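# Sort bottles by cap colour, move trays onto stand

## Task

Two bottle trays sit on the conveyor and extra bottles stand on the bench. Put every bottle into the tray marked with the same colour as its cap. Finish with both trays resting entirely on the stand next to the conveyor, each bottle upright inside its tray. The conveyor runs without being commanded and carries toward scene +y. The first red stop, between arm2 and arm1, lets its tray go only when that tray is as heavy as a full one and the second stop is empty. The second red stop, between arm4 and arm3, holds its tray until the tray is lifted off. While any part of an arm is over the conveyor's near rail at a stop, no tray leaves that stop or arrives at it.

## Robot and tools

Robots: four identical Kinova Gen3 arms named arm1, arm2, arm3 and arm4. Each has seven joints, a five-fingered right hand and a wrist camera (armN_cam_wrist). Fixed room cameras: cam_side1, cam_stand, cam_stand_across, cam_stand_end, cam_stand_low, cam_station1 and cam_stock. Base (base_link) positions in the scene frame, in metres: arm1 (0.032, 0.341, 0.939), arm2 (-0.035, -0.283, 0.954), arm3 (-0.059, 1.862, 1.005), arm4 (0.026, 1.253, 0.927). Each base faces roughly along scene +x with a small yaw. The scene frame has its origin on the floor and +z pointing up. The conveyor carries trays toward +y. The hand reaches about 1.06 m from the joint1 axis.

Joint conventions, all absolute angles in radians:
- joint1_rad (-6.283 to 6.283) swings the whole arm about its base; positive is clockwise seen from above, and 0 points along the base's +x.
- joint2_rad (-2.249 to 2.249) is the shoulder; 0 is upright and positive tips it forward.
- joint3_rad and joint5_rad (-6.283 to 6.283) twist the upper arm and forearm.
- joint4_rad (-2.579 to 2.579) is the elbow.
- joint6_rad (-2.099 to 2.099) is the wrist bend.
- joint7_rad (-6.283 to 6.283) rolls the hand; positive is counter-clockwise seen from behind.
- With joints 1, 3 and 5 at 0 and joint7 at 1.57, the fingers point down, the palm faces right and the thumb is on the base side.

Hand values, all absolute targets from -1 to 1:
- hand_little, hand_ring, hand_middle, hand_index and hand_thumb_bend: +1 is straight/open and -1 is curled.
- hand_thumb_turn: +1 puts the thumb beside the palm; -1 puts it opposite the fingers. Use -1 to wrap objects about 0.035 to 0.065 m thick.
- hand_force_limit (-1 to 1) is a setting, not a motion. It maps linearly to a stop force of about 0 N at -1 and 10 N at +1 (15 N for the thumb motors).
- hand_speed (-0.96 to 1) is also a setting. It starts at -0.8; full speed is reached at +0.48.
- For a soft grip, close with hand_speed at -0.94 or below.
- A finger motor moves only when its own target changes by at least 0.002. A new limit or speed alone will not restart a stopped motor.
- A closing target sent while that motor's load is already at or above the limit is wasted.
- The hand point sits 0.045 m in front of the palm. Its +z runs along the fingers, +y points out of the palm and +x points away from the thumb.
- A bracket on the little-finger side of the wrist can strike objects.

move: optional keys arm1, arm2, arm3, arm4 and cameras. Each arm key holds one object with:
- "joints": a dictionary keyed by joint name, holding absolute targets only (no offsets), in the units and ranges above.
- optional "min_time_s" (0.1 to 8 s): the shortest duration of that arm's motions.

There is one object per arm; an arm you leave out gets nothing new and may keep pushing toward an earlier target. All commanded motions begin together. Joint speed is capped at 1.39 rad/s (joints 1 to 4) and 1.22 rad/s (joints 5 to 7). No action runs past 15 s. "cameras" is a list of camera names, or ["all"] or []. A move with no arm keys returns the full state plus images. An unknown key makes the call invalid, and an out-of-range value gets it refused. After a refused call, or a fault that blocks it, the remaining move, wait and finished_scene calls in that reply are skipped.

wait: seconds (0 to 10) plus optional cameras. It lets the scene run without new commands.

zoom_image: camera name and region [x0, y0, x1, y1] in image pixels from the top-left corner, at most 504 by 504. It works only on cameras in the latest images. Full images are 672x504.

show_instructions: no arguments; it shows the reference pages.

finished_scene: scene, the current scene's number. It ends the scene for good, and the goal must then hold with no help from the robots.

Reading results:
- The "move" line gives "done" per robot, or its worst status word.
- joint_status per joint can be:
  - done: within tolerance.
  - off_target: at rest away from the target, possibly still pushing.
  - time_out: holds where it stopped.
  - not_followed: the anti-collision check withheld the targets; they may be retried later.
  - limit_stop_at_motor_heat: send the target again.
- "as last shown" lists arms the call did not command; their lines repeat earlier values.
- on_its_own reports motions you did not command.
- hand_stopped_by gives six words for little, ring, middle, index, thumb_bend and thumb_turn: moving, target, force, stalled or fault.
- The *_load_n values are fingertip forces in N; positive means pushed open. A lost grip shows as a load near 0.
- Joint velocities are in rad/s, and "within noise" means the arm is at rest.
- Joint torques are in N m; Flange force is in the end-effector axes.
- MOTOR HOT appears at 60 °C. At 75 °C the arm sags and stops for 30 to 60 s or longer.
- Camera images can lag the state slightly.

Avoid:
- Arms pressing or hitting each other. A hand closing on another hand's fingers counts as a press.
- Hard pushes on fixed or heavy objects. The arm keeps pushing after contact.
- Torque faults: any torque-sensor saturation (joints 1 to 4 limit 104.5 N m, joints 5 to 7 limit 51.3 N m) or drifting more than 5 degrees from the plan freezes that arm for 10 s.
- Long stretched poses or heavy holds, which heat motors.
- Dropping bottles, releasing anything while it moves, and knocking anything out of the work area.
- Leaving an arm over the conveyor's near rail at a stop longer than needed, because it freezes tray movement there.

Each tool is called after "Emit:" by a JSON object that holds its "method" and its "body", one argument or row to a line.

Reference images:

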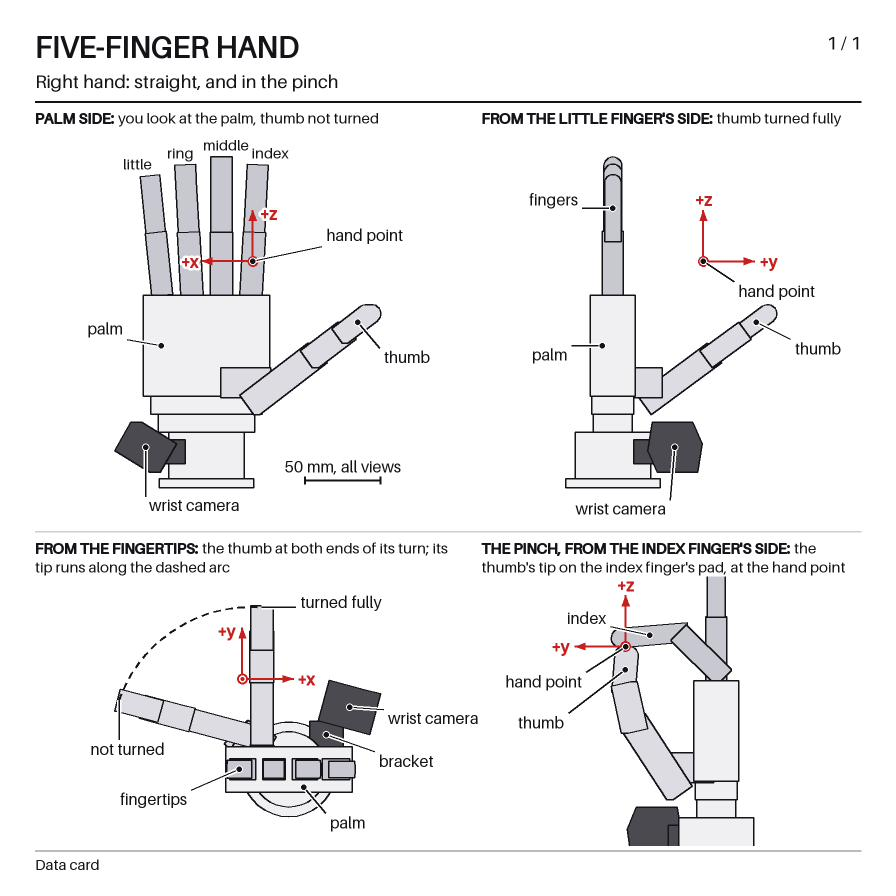

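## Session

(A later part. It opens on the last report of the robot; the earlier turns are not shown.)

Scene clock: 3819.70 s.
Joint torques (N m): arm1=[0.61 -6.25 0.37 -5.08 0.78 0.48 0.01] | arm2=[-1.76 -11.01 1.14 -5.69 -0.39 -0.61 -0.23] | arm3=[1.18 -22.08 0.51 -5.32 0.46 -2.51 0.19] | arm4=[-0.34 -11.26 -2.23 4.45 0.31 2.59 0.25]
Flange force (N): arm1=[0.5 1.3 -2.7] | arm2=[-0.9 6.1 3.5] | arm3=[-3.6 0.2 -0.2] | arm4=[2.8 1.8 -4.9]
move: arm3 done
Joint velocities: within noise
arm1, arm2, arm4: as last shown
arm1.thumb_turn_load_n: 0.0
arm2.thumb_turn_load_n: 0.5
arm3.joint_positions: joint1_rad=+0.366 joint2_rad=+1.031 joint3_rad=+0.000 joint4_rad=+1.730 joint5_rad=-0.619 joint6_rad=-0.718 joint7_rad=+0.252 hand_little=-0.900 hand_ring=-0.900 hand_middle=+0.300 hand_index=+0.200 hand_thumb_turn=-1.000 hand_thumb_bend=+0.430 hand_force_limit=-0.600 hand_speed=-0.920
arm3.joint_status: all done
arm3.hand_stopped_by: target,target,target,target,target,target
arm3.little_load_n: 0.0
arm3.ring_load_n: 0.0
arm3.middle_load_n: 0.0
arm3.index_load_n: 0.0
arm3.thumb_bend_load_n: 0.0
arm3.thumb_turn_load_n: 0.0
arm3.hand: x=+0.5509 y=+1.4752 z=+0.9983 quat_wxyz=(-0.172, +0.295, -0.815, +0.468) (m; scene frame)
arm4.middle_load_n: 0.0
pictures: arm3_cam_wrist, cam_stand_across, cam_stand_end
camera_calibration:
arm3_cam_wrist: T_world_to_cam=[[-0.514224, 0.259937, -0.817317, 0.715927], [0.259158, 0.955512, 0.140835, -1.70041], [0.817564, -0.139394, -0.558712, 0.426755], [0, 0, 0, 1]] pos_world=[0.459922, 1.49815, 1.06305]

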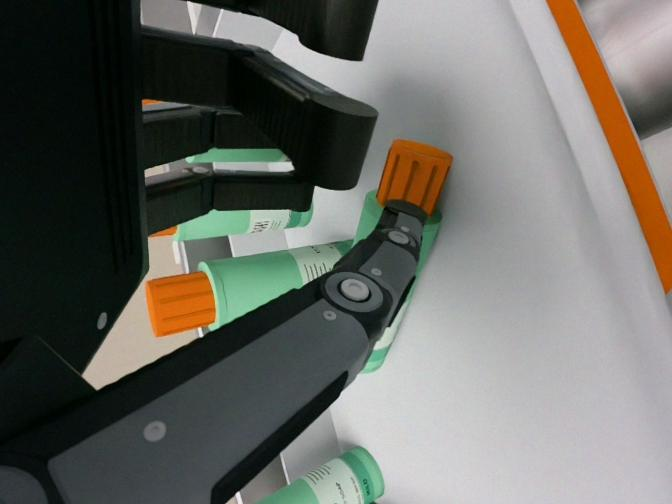

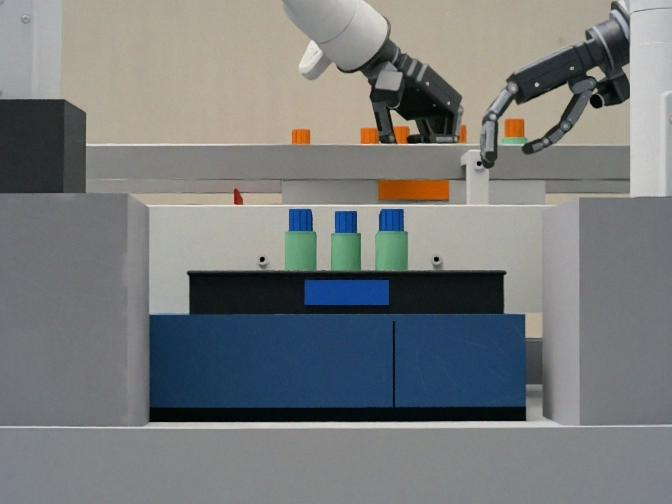

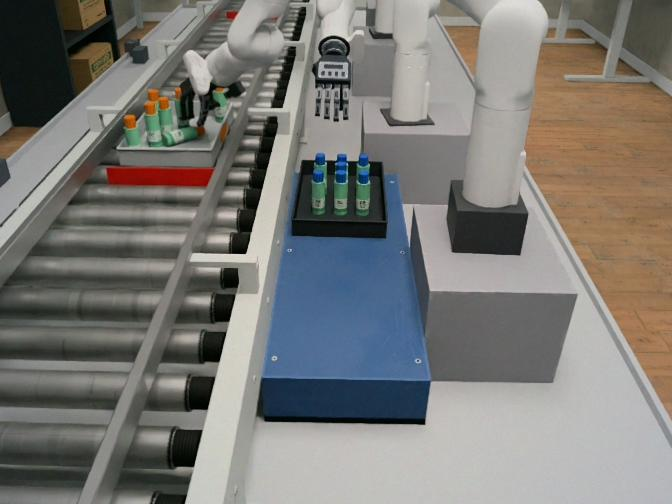

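Emit:
{"method": "move", "body": {
  "arm3": {"joints": {"joint1_rad": 0.3660, "joint2_rad": 1.0845, "joint3_rad": 0, "joint4_rad": 1.7132, "joint5_rad": -0.5960, "joint6_rad": -0.7480, "joint7_rad": 0.2205}, "min_time_s": 2.0},
  "cameras": ["arm3_cam_wrist", "cam_stand_end"]
}}

Emit:
{"method": "zoom_image", "body": {
  "camera": "cam_stand_end",
  "region": [110, 60, 250, 160]
}}

Emit:
{"method": "zoom_image", "body": {
  "camera": "arm3_cam_wrist",
  "region": [240, 0, 500, 260]
}}

Scene clock: 3827.10 s.
Joint torques (N m): arm1=[0.47 -6.2 0.43 -5.05 0.77 0.5 0.03] | arm2=[-1.77 -11 1.1 -5.62 -0.37 -0.62 -0.22] | arm3=[1.2 -22.29 0.56 -5.06 0.43 -2.53 0.21] | arm4=[-0.39 -11.24 -2.07 4.35 0.36 2.6 0.21]
Flange force (N): arm1=[0.5 1.1 -2.6] | arm2=[-0.7 6.0 3.5] | arm3=[-3.4 0.4 -0.3] | arm4=[2.3 1.7 -4.2]
move: arm3 done
Joint velocities: within noise
arm1, arm2, arm4: as last shown
arm2.thumb_turn_load_n: 0.0
arm3.joint_positions: joint1_rad=+0.366 joint2_rad=+1.084 joint3_rad=+0.000 joint4_rad=+1.713 joint5_rad=-0.596 joint6_rad=-0.748 joint7_rad=+0.221 hand_little=-0.900 hand_ring=-0.900 hand_middle=+0.300 hand_index=+0.200 hand_thumb_turn=-1.000 hand_thumb_bend=+0.430 hand_force_limit=-0.600 hand_speed=-0.920
arm3.joint_status: all done
arm3.hand_stopped_by: target,target,target,target,target,target
arm3.little_load_n: 0.0
arm3.ring_load_n: 0.0
arm3.middle_load_n: 0.0
arm3.index_load_n: 0.0
arm3.thumb_bend_load_n: 0.0
arm3.thumb_turn_load_n: 0.0
arm3.hand: x=+0.5509 y=+1.4751 z=+0.9747 quat_wxyz=(-0.172, +0.295, -0.815, +0.467) (m; scene frame)
pictures: arm3_cam_wrist, cam_stand_end
camera_calibration:
arm3_cam_wrist: T_world_to_cam=[[-0.514479, 0.260012, -0.817132, 0.696477], [0.259152, 0.955507, 0.140877, -1.69702], [0.817405, -0.139283, -0.558971, 0.413731], [0, 0, 0, 1]] pos_world=[0.459923, 1.49805, 1.03945]

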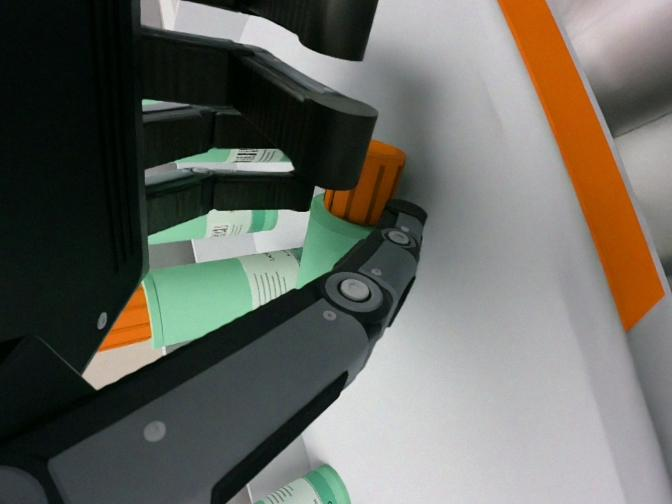

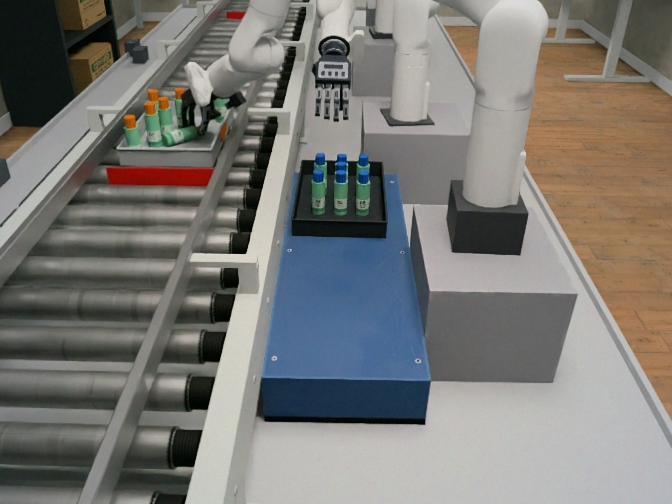

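Scaled by 3.600 from the camera's 672x504 image, which has a finer 960x720 frame.

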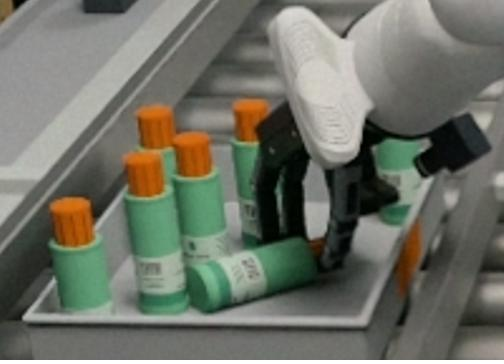

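Scaled by 1.938 from the camera's 672x504 image, which has a finer 960x720 frame.

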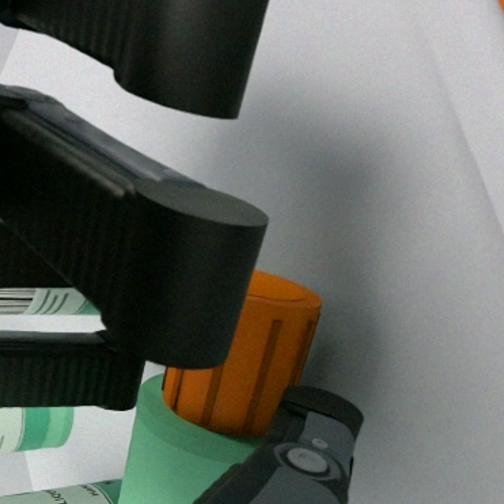

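Emit:
{"method": "move", "body": {
  "arm3": {"joints": {"joint1_rad": 0.3661, "joint2_rad": 1.0989, "joint3_rad": 0, "joint4_rad": 1.7087, "joint5_rad": -0.5897, "joint6_rad": -0.7565, "joint7_rad": 0.2121}, "min_time_s": 1.5},
  "cameras": []
}}

Scene clock: 3831.27 s.
Joint torques (N m): arm1=[0.54 -6.3 0.38 -5.04 0.74 0.5 0.05] | arm2=[-1.79 -11.06 1.06 -5.66 -0.38 -0.59 -0.24] | arm3=[1.23 -22.32 0.55 -5.01 0.39 -2.52 0.23] | arm4=[-0.32 -11.2 -2.06 4.47 0.32 2.59 0.3]
Flange force (N): arm1=[0.3 1.4 -2.2] | arm2=[-0.6 6.2 3.5] | arm3=[-3.3 0.5 -0.5] | arm4=[3.2 1.4 -4.9]
move: arm3 done
Joint velocities: within noise
arm1, arm2, arm4: as last shown
arm3.joint_positions: joint1_rad=+0.366 joint2_rad=+1.099 joint3_rad=+0.000 joint4_rad=+1.709 joint5_rad=-0.590 joint6_rad=-0.756 joint7_rad=+0.212 hand_little=-0.900 hand_ring=-0.900 hand_middle=+0.300 hand_index=+0.200 hand_thumb_turn=-1.000 hand_thumb_bend=+0.430 hand_force_limit=-0.600 hand_speed=-0.920
arm3.joint_status: all done
arm3.hand_stopped_by: target,target,target,target,target,target
arm3.little_load_n: 0.0
arm3.ring_load_n: 0.0
arm3.middle_load_n: 0.0
arm3.index_load_n: 0.0
arm3.thumb_bend_load_n: 0.0
arm3.thumb_turn_load_n: 0.0
arm3.hand: x=+0.5508 y=+1.4751 z=+0.9683 quat_wxyz=(-0.172, +0.295, -0.815, +0.468) (m; scene frame)
arm4.thumb_turn_load_n: 0.5
pictures: none
No camera images: "cameras" was empty.

Clear, close.

Emit:
{"method": "move", "body": {
  "arm3": {"joints": {"hand_index": 0.12, "hand_thumb_bend": 0.34, "hand_speed": -0.94, "hand_force_limit": -0.6}},
  "cameras": []
}}

Emit:
{"method": "move", "body": {
  "arm3": {"joints": {"hand_index": -0.05, "hand_thumb_bend": 0.18, "hand_speed": -0.95, "hand_force_limit": -0.5}},
  "cameras": ["arm3_cam_wrist", "cam_stand_end"]
}}

Emit:
{"method": "zoom_image", "body": {
  "camera": "arm3_cam_wrist",
  "region": [240, 0, 500, 260]
}}

Scene clock: 3836.93 s.
Joint torques (N m): arm1=[0.58 -6.19 0.36 -5.03 0.77 0.48 0.02] | arm2=[-1.78 -10.94 1.06 -5.57 -0.41 -0.6 -0.21] | arm3=[1.16 -22.41 0.52 -5.05 0.4 -2.52 0.19] | arm4=[-0.4 -11.13 -2.04 4.43 0.32 2.61 0.2]
Flange force (N): arm1=[0.5 1.2 -2.8] | arm2=[-0.6 5.8 3.0] | arm3=[-3.2 0.6 -0.4] | arm4=[2.6 1.5 -4.6]
move: arm3 done
Joint velocities: within noise
arm1, arm2, arm4: as last shown
arm3.joint_positions: joint1_rad=+0.366 joint2_rad=+1.099 joint3_rad=+0.000 joint4_rad=+1.709 joint5_rad=-0.590 joint6_rad=-0.756 joint7_rad=+0.212 hand_little=-0.900 hand_ring=-0.900 hand_middle=+0.300 hand_index=+0.120 hand_thumb_turn=-1.000 hand_thumb_bend=+0.340 hand_force_limit=-0.600 hand_speed=-0.940
arm3.joint_status: all done
arm3.hand_stopped_by: target,target,target,target,target,target
arm3.little_load_n: 0.0
arm3.ring_load_n: 0.0
arm3.middle_load_n: 0.0
arm3.index_load_n: 0.0
arm3.thumb_bend_load_n: 0.5
arm3.thumb_turn_load_n: 0.0
arm3.hand: x=+0.5508 y=+1.4751 z=+0.9683 quat_wxyz=(-0.172, +0.295, -0.815, +0.468) (m; scene frame)
arm4.thumb_turn_load_n: 0.0
pictures: none
No camera images: "cameras" was empty.

Scene clock: 3837.80 s.
Joint torques (N m): arm1=[0.49 -6.22 0.4 -5.1 0.77 0.48 0.04] | arm2=[-1.72 -11 1.12 -5.66 -0.42 -0.58 -0.22] | arm3=[1.19 -22.61 0.58 -5.08 0.42 -2.59 0.22] | arm4=[-0.39 -11.25 -2.12 4.36 0.39 2.59 0.24]
Flange force (N): arm1=[0.6 1.3 -2.5] | arm2=[-0.7 5.8 3.3] | arm3=[-3.3 0.8 -0.1] | arm4=[2.5 1.7 -4.3]
move: arm3 off_target
Joint velocities: within noise
arm1, arm2, arm4: as last shown
arm3.joint_positions: joint1_rad=+0.366 joint2_rad=+1.099 joint3_rad=+0.000 joint4_rad=+1.709 joint5_rad=-0.590 joint6_rad=-0.756 joint7_rad=+0.212 hand_little=-0.900 hand_ring=-0.900 hand_middle=+0.300 hand_index=+0.074 hand_thumb_turn=-1.000 hand_thumb_bend=+0.309 hand_force_limit=-0.500 hand_speed=-0.950
arm3.joint_status: hand_index off_target (ended at +0.074, target -0.050); hand_thumb_bend off_target (ended at +0.309, target +0.180); the others done
arm3.hand_stopped_by: target,target,target,force,force,target
arm3.little_load_n: 0.0
arm3.ring_load_n: 0.0
arm3.middle_load_n: 0.0
arm3.index_load_n: 4.0
arm3.thumb_bend_load_n: 3.5
arm3.thumb_turn_load_n: -0.5
arm3.hand: x=+0.5508 y=+1.4751 z=+0.9683 quat_wxyz=(-0.172, +0.295, -0.815, +0.468) (m; scene frame)
pictures: arm3_cam_wrist, cam_stand_end
camera_calibration:
arm3_cam_wrist: T_world_to_cam=[[-0.514269, 0.260026, -0.81726, 0.691184], [0.259212, 0.955488, 0.140895, -1.6962], [0.817519, -0.139386, -0.55878, 0.410155], [0, 0, 0, 1]] pos_world=[0.459822, 1.49815, 1.03305]

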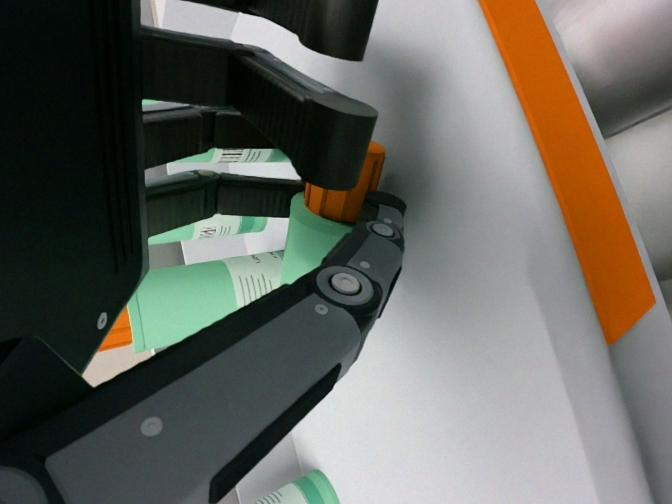

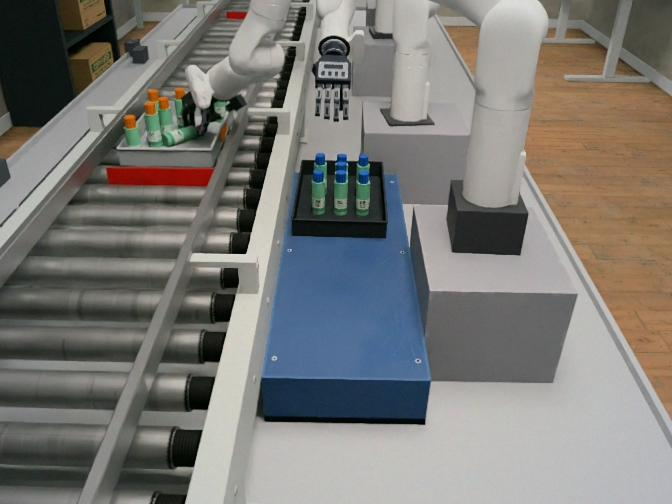

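Scaled by 1.938 from the camera's 672x504 image, which has a finer 960x720 frame.

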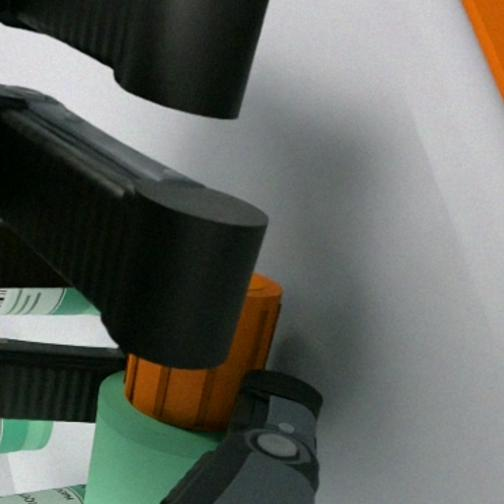

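Emit:
{"method": "move", "body": {
  "arm3": {"joints": {"joint1_rad": 0.3658, "joint2_rad": 1.0537, "joint3_rad": 0, "joint4_rad": 1.7235, "joint5_rad": -0.6086, "joint6_rad": -0.7314, "joint7_rad": 0.2374}, "min_time_s": 1.8},
  "cameras": ["arm3_cam_wrist", "cam_stand_end"]
}}

Emit:
{"method": "zoom_image", "body": {
  "camera": "arm3_cam_wrist",
  "region": [240, 0, 500, 260]
}}

Emit:
{"method": "zoom_image", "body": {
  "camera": "cam_stand_end",
  "region": [110, 60, 250, 160]
}}

Scene clock: 3850.77 s.
Joint torques (N m): arm1=[0.53 -6.15 0.4 -5.07 0.78 0.43 0.03] | arm2=[-1.81 -10.95 1.07 -5.77 -0.41 -0.65 -0.27] | arm3=[1.22 -22.59 0.57 -5.34 0.46 -2.67 0.2] | arm4=[-0.33 -11.26 -2.03 4.34 0.4 2.6 0.26]
Flange force (N): arm1=[0.7 1.1 -3.0] | arm2=[-1.2 6.4 3.5] | arm3=[-3.7 0.7 0.2] | arm4=[2.6 1.5 -3.9]
move: arm3 done
Joint velocities: within noise
arm1.joint_positions: joint1_rad=-1.469 joint2_rad=+0.091 joint3_rad=+0.000 joint4_rad=+2.366 joint5_rad=+0.834 joint6_rad=+0.886 joint7_rad=-2.187 hand_little=-0.900 hand_ring=-0.900 hand_middle=+0.320 hand_index=+0.228 hand_thumb_turn=-1.000 hand_thumb_bend=+0.430 hand_force_limit=+0.200 hand_speed=-0.900
arm1.joint_status: not commanded
arm1.hand_stopped_by: target,target,target,target,target,target
arm1.little_load_n: 0.0
arm1.ring_load_n: 0.0
arm1.middle_load_n: 0.0
arm1.index_load_n: 0.0
arm1.thumb_bend_load_n: 0.0
arm1.thumb_turn_load_n: 0.0
arm1.hand: x=+0.1914 y=+0.6093 z=+1.1002 quat_wxyz=(-0.211, +0.675, -0.675, +0.210) (m; scene frame)
arm2.joint_positions: joint1_rad=+1.152 joint2_rad=+0.279 joint3_rad=+0.000 joint4_rad=+2.205 joint5_rad=+2.148 joint6_rad=-0.704 joint7_rad=-1.104 hand_little=-0.900 hand_ring=-0.900 hand_middle=+0.320 hand_index=+0.200 hand_thumb_turn=-1.000 hand_thumb_bend=+0.430 hand_force_limit=+0.200 hand_speed=-0.900
arm2.joint_status: not commanded
arm2.hand_stopped_by: target,target,target,target,target,target
arm2.little_load_n: 0.0
arm2.ring_load_n: 0.0
arm2.middle_load_n: 0.0
arm2.index_load_n: 0.0
arm2.thumb_bend_load_n: 0.0
arm2.thumb_turn_load_n: 0.0
arm2.hand: x=+0.1786 y=-0.5492 z=+1.1000 quat_wxyz=(-0.206, +0.677, -0.673, +0.217) (m; scene frame)
arm3.joint_positions: joint1_rad=+0.366 joint2_rad=+1.054 joint3_rad=+0.000 joint4_rad=+1.724 joint5_rad=-0.609 joint6_rad=-0.731 joint7_rad=+0.237 hand_little=-0.900 hand_ring=-0.900 hand_middle=+0.300 hand_index=+0.074 hand_thumb_turn=-1.000 hand_thumb_bend=+0.309 hand_force_limit=-0.500 hand_speed=-0.950
arm3.joint_status: all done
arm3.hand_stopped_by: target,target,target,force,force,target
arm3.little_load_n: 0.5
arm3.ring_load_n: 0.0
arm3.middle_load_n: 0.0
arm3.index_load_n: 4.0
arm3.thumb_bend_load_n: 3.5
arm3.thumb_turn_load_n: -0.5
arm3.hand: x=+0.5509 y=+1.4752 z=+0.9883 quat_wxyz=(-0.172, +0.295, -0.815, +0.468) (m; scene frame)
arm4.joint_positions: joint1_rad=+0.659 joint2_rad=+0.895 joint3_rad=+0.000 joint4_rad=+2.530 joint5_rad=-1.206 joint6_rad=+1.014 joint7_rad=-2.849 hand_little=+0.200 hand_ring=+0.200 hand_middle=+0.200 hand_index=+0.200 hand_thumb_turn=-1.000 hand_thumb_bend=+0.050 hand_force_limit=+0.300 hand_speed=-0.920
arm4.joint_status: not commanded
arm4.hand_stopped_by: target,target,target,target,target,target
arm4.little_load_n: 0.0
arm4.ring_load_n: 0.0
arm4.middle_load_n: 0.0
arm4.index_load_n: 0.0
arm4.thumb_bend_load_n: 0.0
arm4.thumb_turn_load_n: 0.0
arm4.hand: x=+0.1931 y=+1.3813 z=+0.9846 quat_wxyz=(+0.540, -0.842, -0.003, -0.004) (m; scene frame)
pictures: arm3_cam_wrist, cam_stand_end
camera_calibration:
arm3_cam_wrist: T_world_to_cam=[[-0.514209, 0.259912, -0.817334, 0.707802], [0.259047, 0.955534, 0.140886, -1.69903], [0.817609, -0.139284, -0.558674, 0.420942], [0, 0, 0, 1]] pos_world=[0.459922, 1.49815, 1.05305]

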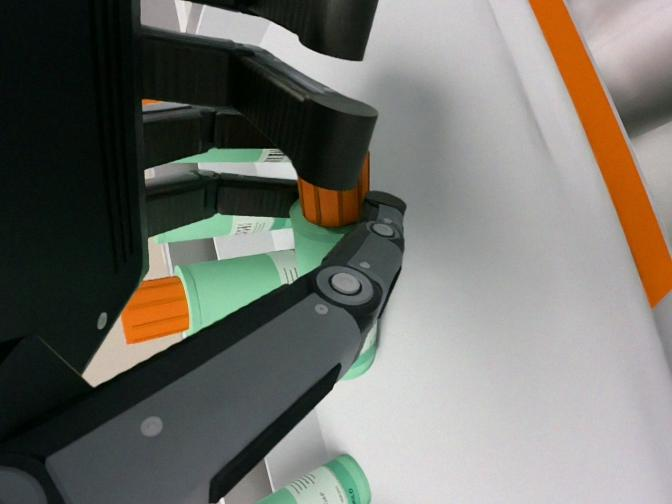

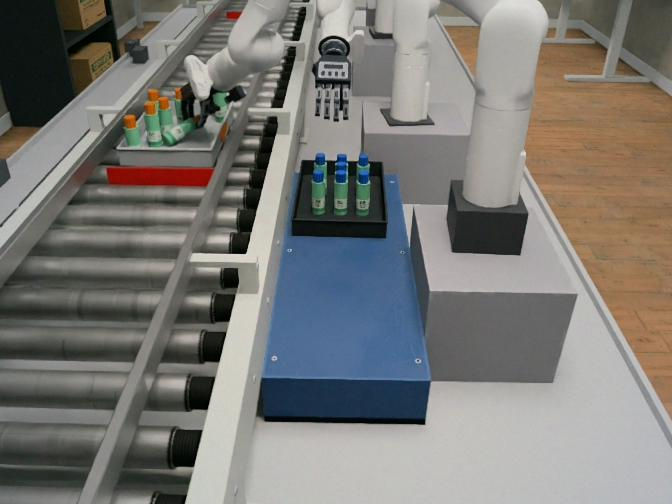

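Scaled by 1.938 from the camera's 672x504 image, which has a finer 960x720 frame.

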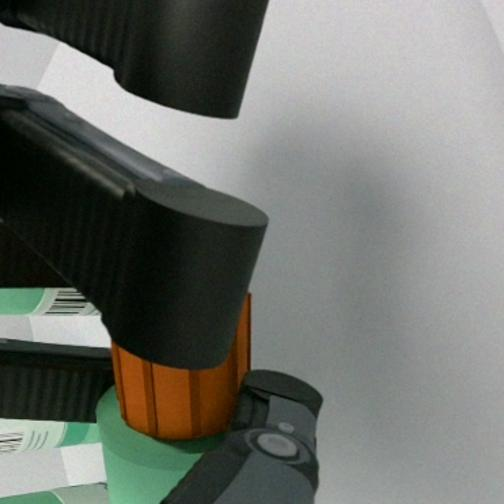

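Scaled by 3.600 from the camera's 672x504 image, which has a finer 960x720 frame.

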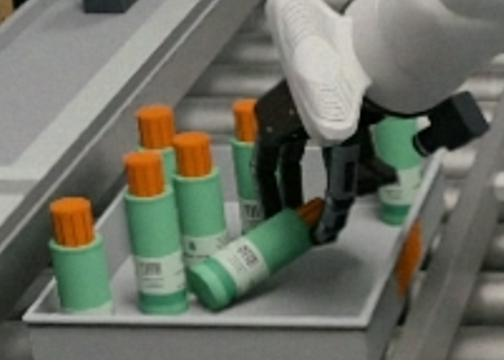

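Emit:
{"method": "move", "body": {
  "arm3": {"joints": {"joint1_rad": 0.3657, "joint2_rad": 1.0090, "joint3_rad": 0, "joint4_rad": 1.7353, "joint5_rad": -0.6311, "joint6_rad": -0.7048, "joint7_rad": 0.2669}, "min_time_s": 2},
  "cameras": ["arm3_cam_wrist", "cam_stand_end"]
}}

Emit:
{"method": "zoom_image", "body": {
  "camera": "cam_stand_end",
  "region": [110, 60, 250, 160]
}}

Scene clock: 3857.43 s.
Joint torques (N m): arm1=[0.59 -6.2 0.4 -4.96 0.72 0.49 0.07] | arm2=[-1.73 -10.98 1.12 -5.73 -0.39 -0.59 -0.22] | arm3=[1.24 -22.39 0.57 -5.65 0.45 -2.63 0.21] | arm4=[-0.39 -11.25 -2.09 4.39 0.37 2.61 0.25]
Flange force (N): arm1=[0.3 1.4 -2.6] | arm2=[-1.0 6.0 3.4] | arm3=[-3.6 0.8 0.0] | arm4=[2.6 1.7 -4.3]
move: arm3 done
Joint velocities: within noise
arm1, arm2, arm4: as last shown
arm1.little_load_n: 0.5
arm2.little_load_n: 0.5
arm2.middle_load_n: -0.5
arm3.joint_positions: joint1_rad=+0.366 joint2_rad=+1.009 joint3_rad=+0.000 joint4_rad=+1.735 joint5_rad=-0.631 joint6_rad=-0.705 joint7_rad=+0.267 hand_little=-0.900 hand_ring=-0.900 hand_middle=+0.300 hand_index=+0.074 hand_thumb_turn=-1.000 hand_thumb_bend=+0.309 hand_force_limit=-0.500 hand_speed=-0.950
arm3.joint_status: all done
arm3.hand_stopped_by: target,target,target,force,force,target
arm3.little_load_n: 0.0
arm3.ring_load_n: 0.0
arm3.middle_load_n: 0.0
arm3.index_load_n: 3.5
arm3.thumb_bend_load_n: 3.0
arm3.thumb_turn_load_n: -0.5
arm3.hand: x=+0.5508 y=+1.4751 z=+1.0083 quat_wxyz=(-0.172, +0.295, -0.815, +0.468) (m; scene frame)
pictures: arm3_cam_wrist, cam_stand_end
camera_calibration:
arm3_cam_wrist: T_world_to_cam=[[-0.514168, 0.259896, -0.817365, 0.724162], [0.259376, 0.95548, 0.14065, -1.70155], [0.81753, -0.139687, -0.558688, 0.432841], [0, 0, 0, 1]] pos_world=[0.459822, 1.49805, 1.07305]

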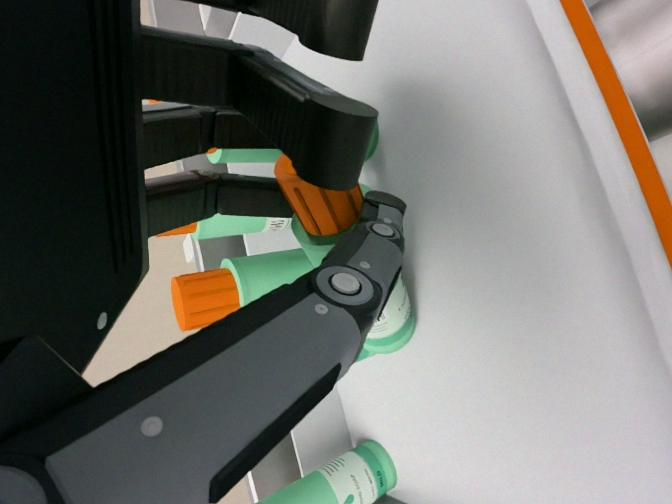

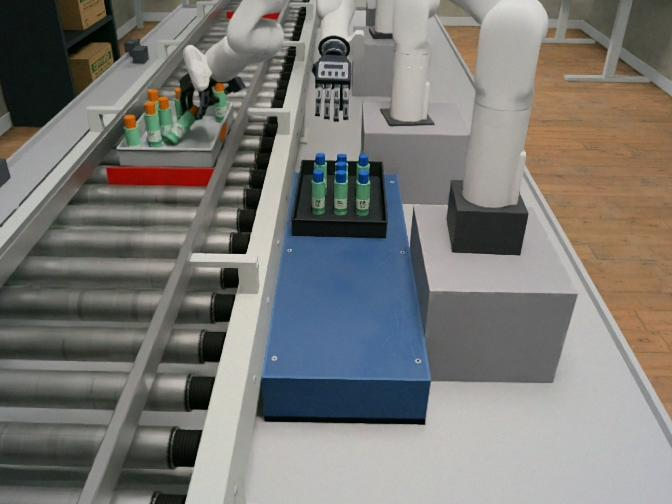

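Scaled by 3.600 from the camera's 672x504 image, which has a finer 960x720 frame.

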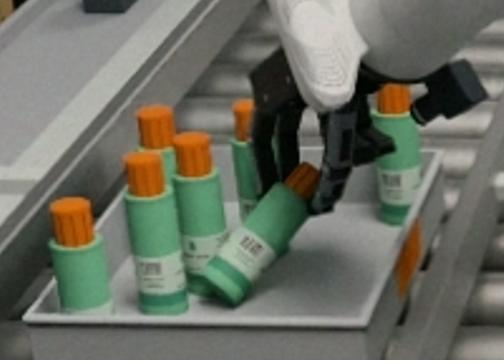

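Emit:
{"method": "move", "body": {
  "arm3": {"joints": {"joint1_rad": 0.3655, "joint2_rad": 0.9869, "joint3_rad": 0, "joint4_rad": 1.7400, "joint5_rad": -0.6438, "joint6_rad": -0.6908, "joint7_rad": 0.2832}, "min_time_s": 1.5},
  "cameras": ["arm3_cam_wrist", "cam_stand_end"]
}}

Emit:
{"method": "zoom_image", "body": {
  "camera": "cam_stand_end",
  "region": [110, 60, 250, 160]
}}

Emit:
{"method": "zoom_image", "body": {
  "camera": "arm3_cam_wrist",
  "region": [240, 60, 500, 320]
}}

Scene clock: 3863.03 s.
Joint torques (N m): arm1=[0.43 -6.19 0.37 -5.05 0.76 0.5 -0.02] | arm2=[-1.77 -10.98 1.13 -5.67 -0.37 -0.62 -0.2] | arm3=[1.22 -22.31 0.55 -5.77 0.49 -2.64 0.21] | arm4=[-0.27 -11.23 -2.05 4.36 0.4 2.58 0.26]
Flange force (N): arm1=[0.5 0.7 -2.5] | arm2=[-0.9 6.0 3.5] | arm3=[-3.7 0.6 0.1] | arm4=[2.8 1.4 -3.9]
move: arm3 done
Joint velocities: within noise
arm1, arm2, arm4: as last shown
arm1.little_load_n: 0.0
arm2.little_load_n: 0.0
arm2.middle_load_n: 0.0
arm3.joint_positions: joint1_rad=+0.366 joint2_rad=+0.987 joint3_rad=+0.000 joint4_rad=+1.740 joint5_rad=-0.644 joint6_rad=-0.691 joint7_rad=+0.283 hand_little=-0.900 hand_ring=-0.900 hand_middle=+0.300 hand_index=+0.074 hand_thumb_turn=-1.000 hand_thumb_bend=+0.309 hand_force_limit=-0.500 hand_speed=-0.950
arm3.joint_status: all done
arm3.hand_stopped_by: target,target,target,force,force,target
arm3.little_load_n: 0.0
arm3.ring_load_n: 0.0
arm3.middle_load_n: 0.0
arm3.index_load_n: 3.0
arm3.thumb_bend_load_n: 2.5
arm3.thumb_turn_load_n: -0.5
arm3.hand: x=+0.5508 y=+1.4751 z=+1.0182 quat_wxyz=(-0.171, +0.295, -0.815, +0.468) (m; scene frame)
arm4.little_load_n: 0.5
arm4.thumb_turn_load_n: 0.5
pictures: arm3_cam_wrist, cam_stand_end
camera_calibration:
arm3_cam_wrist: T_world_to_cam=[[-0.514351, 0.259981, -0.817223, 0.732031], [0.25937, 0.955472, 0.140717, -1.70309], [0.817417, -0.139585, -0.558879, 0.43849], [0, 0, 0, 1]] pos_world=[0.459823, 1.49815, 1.08295]

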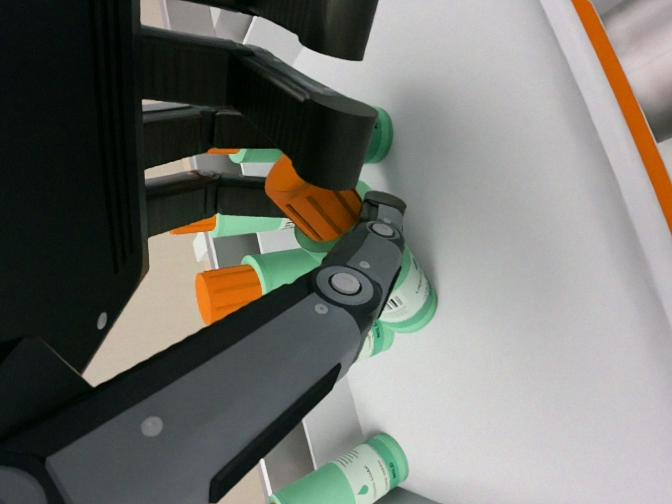

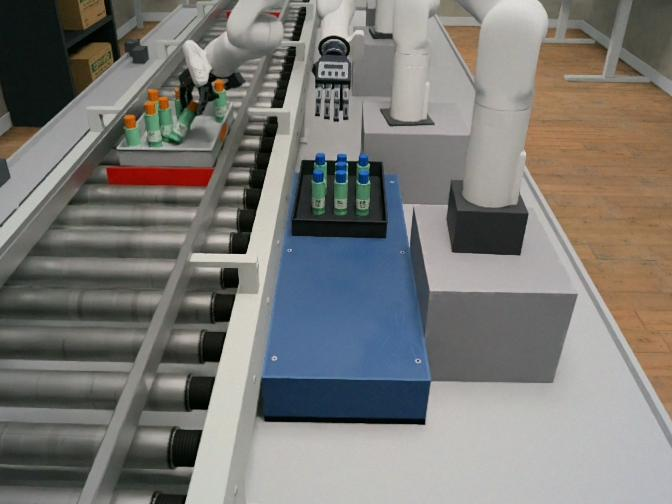

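Scaled by 3.600 from the camera's 672x504 image, which has a finer 960x720 frame.

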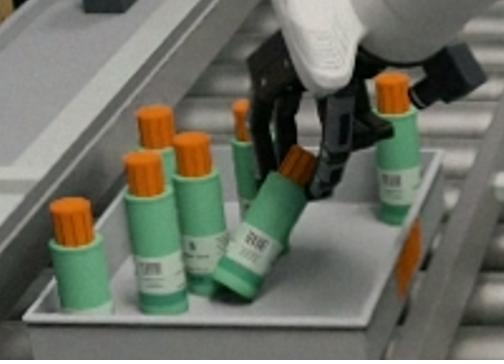

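Scaled by 1.938 from the camera's 672x504 image, which has a finer 960x720 frame.

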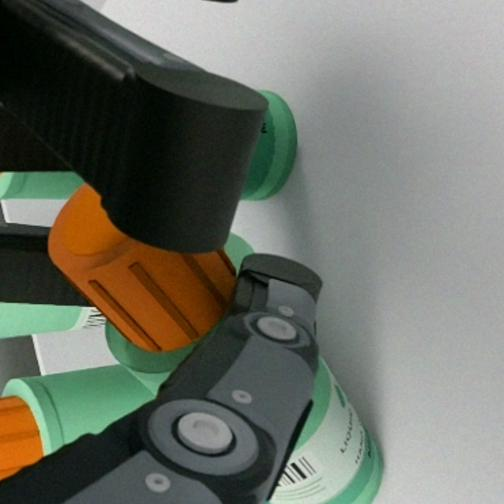

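Emit:
{"method": "move", "body": {
  "arm3": {"joints": {"hand_index": -0.06, "hand_thumb_bend": 0.17, "hand_speed": -0.95, "hand_force_limit": -0.35}},
  "cameras": []
}}

Emit:
{"method": "move", "body": {
  "arm3": {"joints": {"joint1_rad": 0.3654, "joint2_rad": 0.9649, "joint3_rad": 0, "joint4_rad": 1.7440, "joint5_rad": -0.6574, "joint6_rad": -0.6765, "joint7_rad": 0.3005}, "min_time_s": 1.5},
  "cameras": ["arm3_cam_wrist", "cam_stand_end"]
}}

Emit:
{"method": "zoom_image", "body": {
  "camera": "cam_stand_end",
  "region": [110, 60, 250, 160]
}}

Emit:
{"method": "zoom_image", "body": {
  "camera": "arm3_cam_wrist",
  "region": [240, 60, 500, 320]
}}

Scene clock: 3868.67 s.
Joint torques (N m): arm1=[0.45 -6.2 0.32 -5.09 0.78 0.48 0.05] | arm2=[-1.9 -11.03 1.09 -5.61 -0.44 -0.59 -0.25] | arm3=[1.18 -22.31 0.53 -5.78 0.47 -2.59 0.18] | arm4=[-0.31 -11.19 -2.04 4.4 0.42 2.62 0.28]
Flange force (N): arm1=[0.6 1.0 -2.5] | arm2=[-0.4 6.3 3.2] | arm3=[-3.6 0.7 0.0] | arm4=[2.9 1.3 -4.0]
move: arm3 off_target
Joint velocities: within noise
arm1, arm2, arm4: as last shown
arm3.joint_positions: joint1_rad=+0.366 joint2_rad=+0.987 joint3_rad=+0.000 joint4_rad=+1.740 joint5_rad=-0.644 joint6_rad=-0.691 joint7_rad=+0.283 hand_little=-0.900 hand_ring=-0.900 hand_middle=+0.300 hand_index=+0.071 hand_thumb_turn=-1.000 hand_thumb_bend=+0.290 hand_force_limit=-0.350 hand_speed=-0.950
arm3.joint_status: hand_index off_target (ended at +0.071, target -0.060); hand_thumb_bend off_target (ended at +0.290, target +0.170); the others done
arm3.hand_stopped_by: target,target,target,force,force,target
arm3.little_load_n: 0.0
arm3.ring_load_n: 0.0
arm3.middle_load_n: 0.0
arm3.index_load_n: 5.5
arm3.thumb_bend_load_n: 5.0
arm3.thumb_turn_load_n: -1.0
arm3.hand: x=+0.5508 y=+1.4751 z=+1.0182 quat_wxyz=(-0.171, +0.295, -0.815, +0.468) (m; scene frame)
arm4.little_load_n: 0.0
arm4.thumb_turn_load_n: 0.0
pictures: none
No camera images: "cameras" was empty.

Scene clock: 3870.47 s.
Joint torques (N m): arm1=[0.5 -6.29 0.33 -5.05 0.77 0.48 0.02] | arm2=[-1.74 -10.99 0.98 -5.57 -0.35 -0.62 -0.21] | arm3=[1.26 -22.28 0.52 -5.96 0.49 -2.63 0.21] | arm4=[-0.35 -11.29 -2.09 4.34 0.36 2.62 0.24]
Flange force (N): arm1=[0.3 1.1 -2.4] | arm2=[-0.5 5.8 3.3] | arm3=[-3.8 0.7 0.0] | arm4=[2.4 1.8 -4.0]
move: arm3 done
Joint velocities: within noise
arm1, arm2, arm4: as last shown
arm3.joint_positions: joint1_rad=+0.365 joint2_rad=+0.965 joint3_rad=+0.000 joint4_rad=+1.744 joint5_rad=-0.657 joint6_rad=-0.677 joint7_rad=+0.300 hand_little=-0.900 hand_ring=-0.900 hand_middle=+0.300 hand_index=+0.071 hand_thumb_turn=-1.000 hand_thumb_bend=+0.290 hand_force_limit=-0.350 hand_speed=-0.950
arm3.joint_status: all done
arm3.hand_stopped_by: target,target,target,force,force,target
arm3.little_load_n: 0.0
arm3.ring_load_n: 0.0
arm3.middle_load_n: 0.0
arm3.index_load_n: 5.0
arm3.thumb_bend_load_n: 4.0
arm3.thumb_turn_load_n: -1.0
arm3.hand: x=+0.5508 y=+1.4751 z=+1.0282 quat_wxyz=(-0.172, +0.295, -0.815, +0.468) (m; scene frame)
pictures: arm3_cam_wrist, cam_stand_end
camera_calibration:
arm3_cam_wrist: T_world_to_cam=[[-0.514221, 0.260116, -0.817261, 0.739983], [0.259519, 0.955419, 0.1408, -1.70458], [0.817451, -0.139692, -0.558802, 0.444139], [0, 0, 0, 1]] pos_world=[0.459822, 1.49815, 1.09295]

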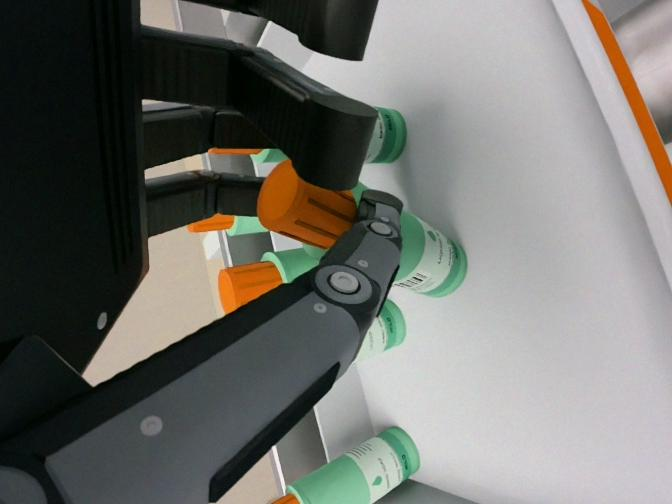

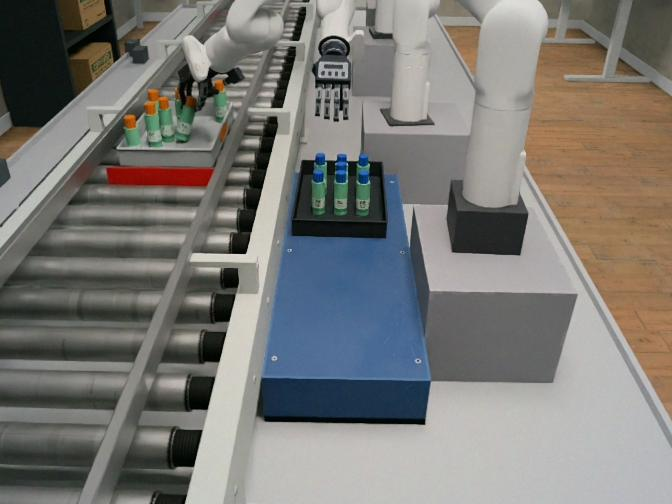

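Scaled by 3.600 from the camera's 672x504 image, which has a finer 960x720 frame.

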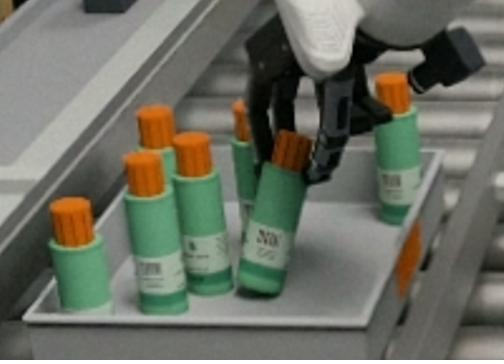

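Scaled by 1.938 from the camera's 672x504 image, which has a finer 960x720 frame.

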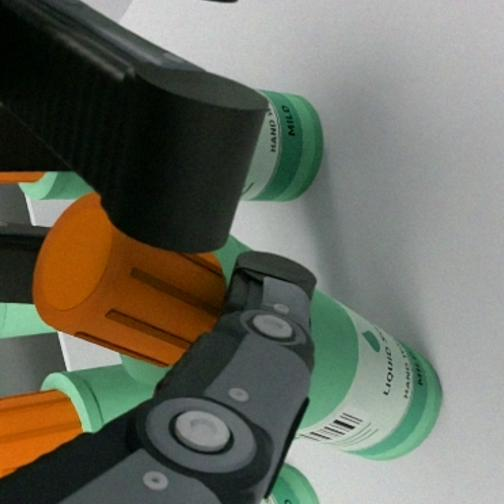

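Emit:
{"method": "move", "body": {
  "arm3": {"joints": {"joint1_rad": 0.3653, "joint2_rad": 0.9540, "joint3_rad": 0, "joint4_rad": 1.7457, "joint5_rad": -0.6645, "joint6_rad": -0.6692, "joint7_rad": 0.3096}, "min_time_s": 1.2},
  "cameras": ["arm3_cam_wrist", "cam_stand_end"]
}}

Emit:
{"method": "zoom_image", "body": {
  "camera": "cam_stand_end",
  "region": [110, 60, 250, 160]
}}

Emit:
{"method": "zoom_image", "body": {
  "camera": "arm3_cam_wrist",
  "region": [240, 60, 500, 320]
}}

Scene clock: 3874.83 s.
Joint torques (N m): arm1=[0.52 -6.2 0.37 -5 0.76 0.51 0.04] | arm2=[-1.77 -10.95 1.08 -5.71 -0.36 -0.58 -0.26] | arm3=[1.17 -22.31 0.46 -6.12 0.51 -2.62 0.19] | arm4=[-0.4 -11.24 -2.2 4.35 0.36 2.69 0.19]
Flange force (N): arm1=[0.4 1.1 -2.6] | arm2=[-1.0 6.2 3.4] | arm3=[-3.7 0.8 0.0] | arm4=[2.1 1.9 -4.2]
move: arm3 done
Joint velocities: within noise
arm1, arm2, arm4: as last shown
arm1.thumb_bend_load_n: -0.5
arm3.joint_positions: joint1_rad=+0.365 joint2_rad=+0.954 joint3_rad=+0.000 joint4_rad=+1.746 joint5_rad=-0.664 joint6_rad=-0.669 joint7_rad=+0.310 hand_little=-0.900 hand_ring=-0.900 hand_middle=+0.300 hand_index=+0.071 hand_thumb_turn=-1.000 hand_thumb_bend=+0.290 hand_force_limit=-0.350 hand_speed=-0.950
arm3.joint_status: all done
arm3.hand_stopped_by: target,target,target,force,force,target
arm3.little_load_n: 0.0
arm3.ring_load_n: 0.0
arm3.middle_load_n: 0.0
arm3.index_load_n: 4.0
arm3.thumb_bend_load_n: 3.5
arm3.thumb_turn_load_n: -0.5
arm3.hand: x=+0.5508 y=+1.4751 z=+1.0332 quat_wxyz=(-0.172, +0.295, -0.815, +0.468) (m; scene frame)
pictures: arm3_cam_wrist, cam_stand_end
camera_calibration:
arm3_cam_wrist: T_world_to_cam=[[-0.514365, 0.259931, -0.81723, 0.744378], [0.259343, 0.955485, 0.140675, -1.70516], [0.817417, -0.139585, -0.558879, 0.446873], [0, 0, 0, 1]] pos_world=[0.459823, 1.49815, 1.09795]

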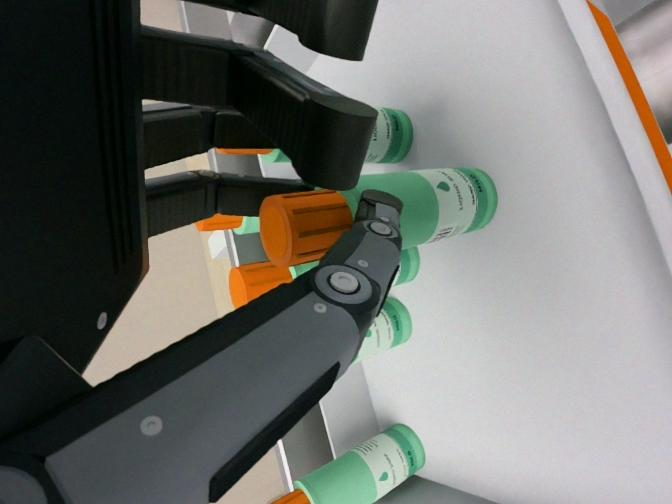

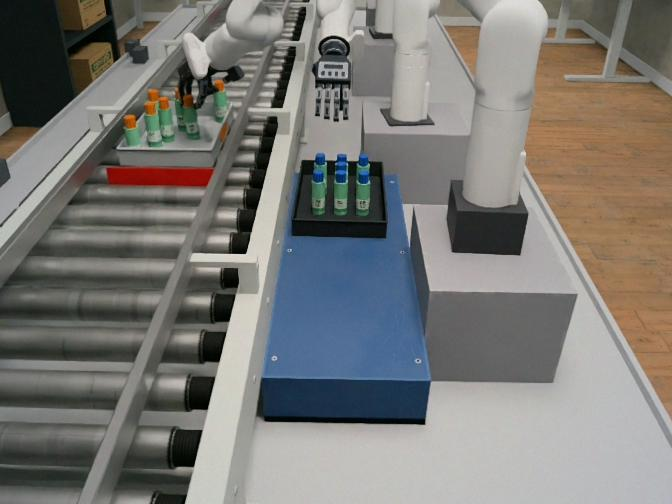

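Scaled by 3.600 from the camera's 672x504 image, which has a finer 960x720 frame.

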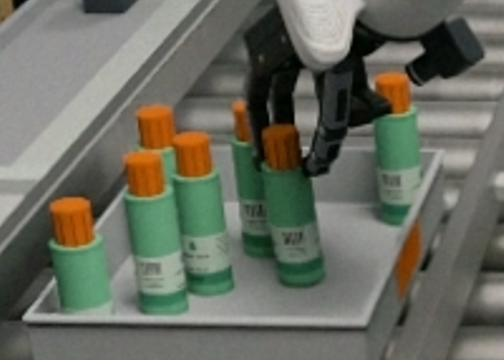

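Scaled by 1.938 from the camera's 672x504 image, which has a finer 960x720 frame.

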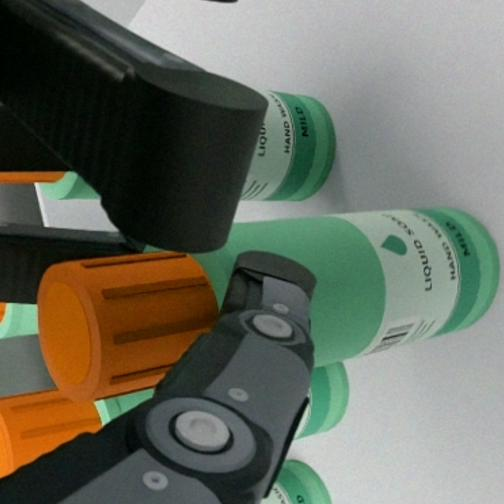

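Emit:
{"method": "move", "body": {
  "arm3": {"joints": {"joint1_rad": 0.3653, "joint2_rad": 0.9572, "joint3_rad": 0, "joint4_rad": 1.7453, "joint5_rad": -0.6624, "joint6_rad": -0.6714, "joint7_rad": 0.3070}, "min_time_s": 0.8},
  "cameras": ["cam_stand_across"]
}}

Emit:
{"method": "zoom_image", "body": {
  "camera": "cam_stand_across",
  "region": [360, 60, 540, 180]
}}

Scene clock: 3884.17 s.
Joint torques (N m): arm1=[0.48 -6.15 0.34 -5.01 0.74 0.45 0.09] | arm2=[-1.79 -10.95 1.12 -5.69 -0.4 -0.64 -0.2] | arm3=[1.15 -22.34 0.55 -6.04 0.55 -2.64 0.19] | arm4=[-0.26 -11.28 -2.05 4.5 0.4 2.58 0.24]
Flange force (N): arm1=[0.5 1.2 -2.6] | arm2=[-0.9 5.9 3.3] | arm3=[-3.8 0.7 0.2] | arm4=[3.1 1.7 -4.0]
move: arm3 done
Joint velocities: within noise
arm1, arm2, arm4: as last shown
arm1.thumb_bend_load_n: 0.0
arm3.joint_positions: joint1_rad=+0.365 joint2_rad=+0.957 joint3_rad=+0.000 joint4_rad=+1.745 joint5_rad=-0.662 joint6_rad=-0.671 joint7_rad=+0.307 hand_little=-0.900 hand_ring=-0.900 hand_middle=+0.300 hand_index=+0.071 hand_thumb_turn=-1.000 hand_thumb_bend=+0.290 hand_force_limit=-0.350 hand_speed=-0.950
arm3.joint_status: all done
arm3.hand_stopped_by: target,target,target,force,force,target
arm3.little_load_n: 0.0
arm3.ring_load_n: 0.0
arm3.middle_load_n: 0.0
arm3.index_load_n: 4.0
arm3.thumb_bend_load_n: 3.5
arm3.thumb_turn_load_n: -0.5
arm3.hand: x=+0.5508 y=+1.4751 z=+1.0317 quat_wxyz=(-0.171, +0.295, -0.815, +0.468) (m; scene frame)
pictures: cam_stand_across

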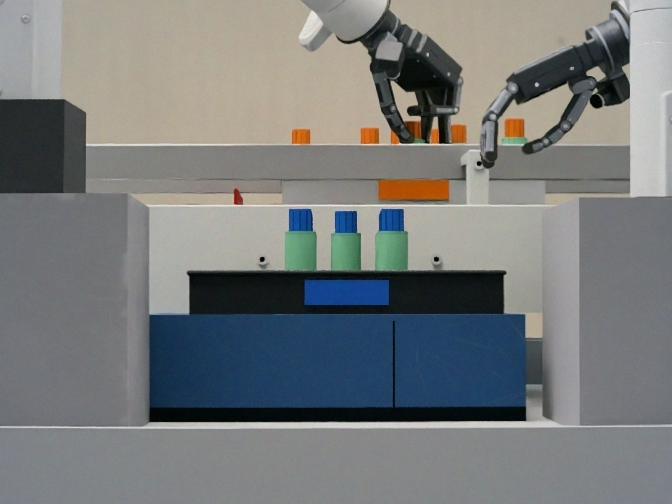

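Scaled by 2.800 from the camera's 672x504 image, which has a finer 960x720 frame.

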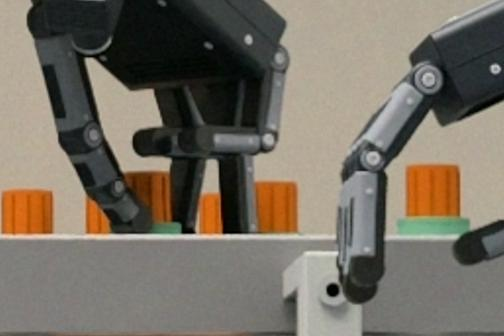

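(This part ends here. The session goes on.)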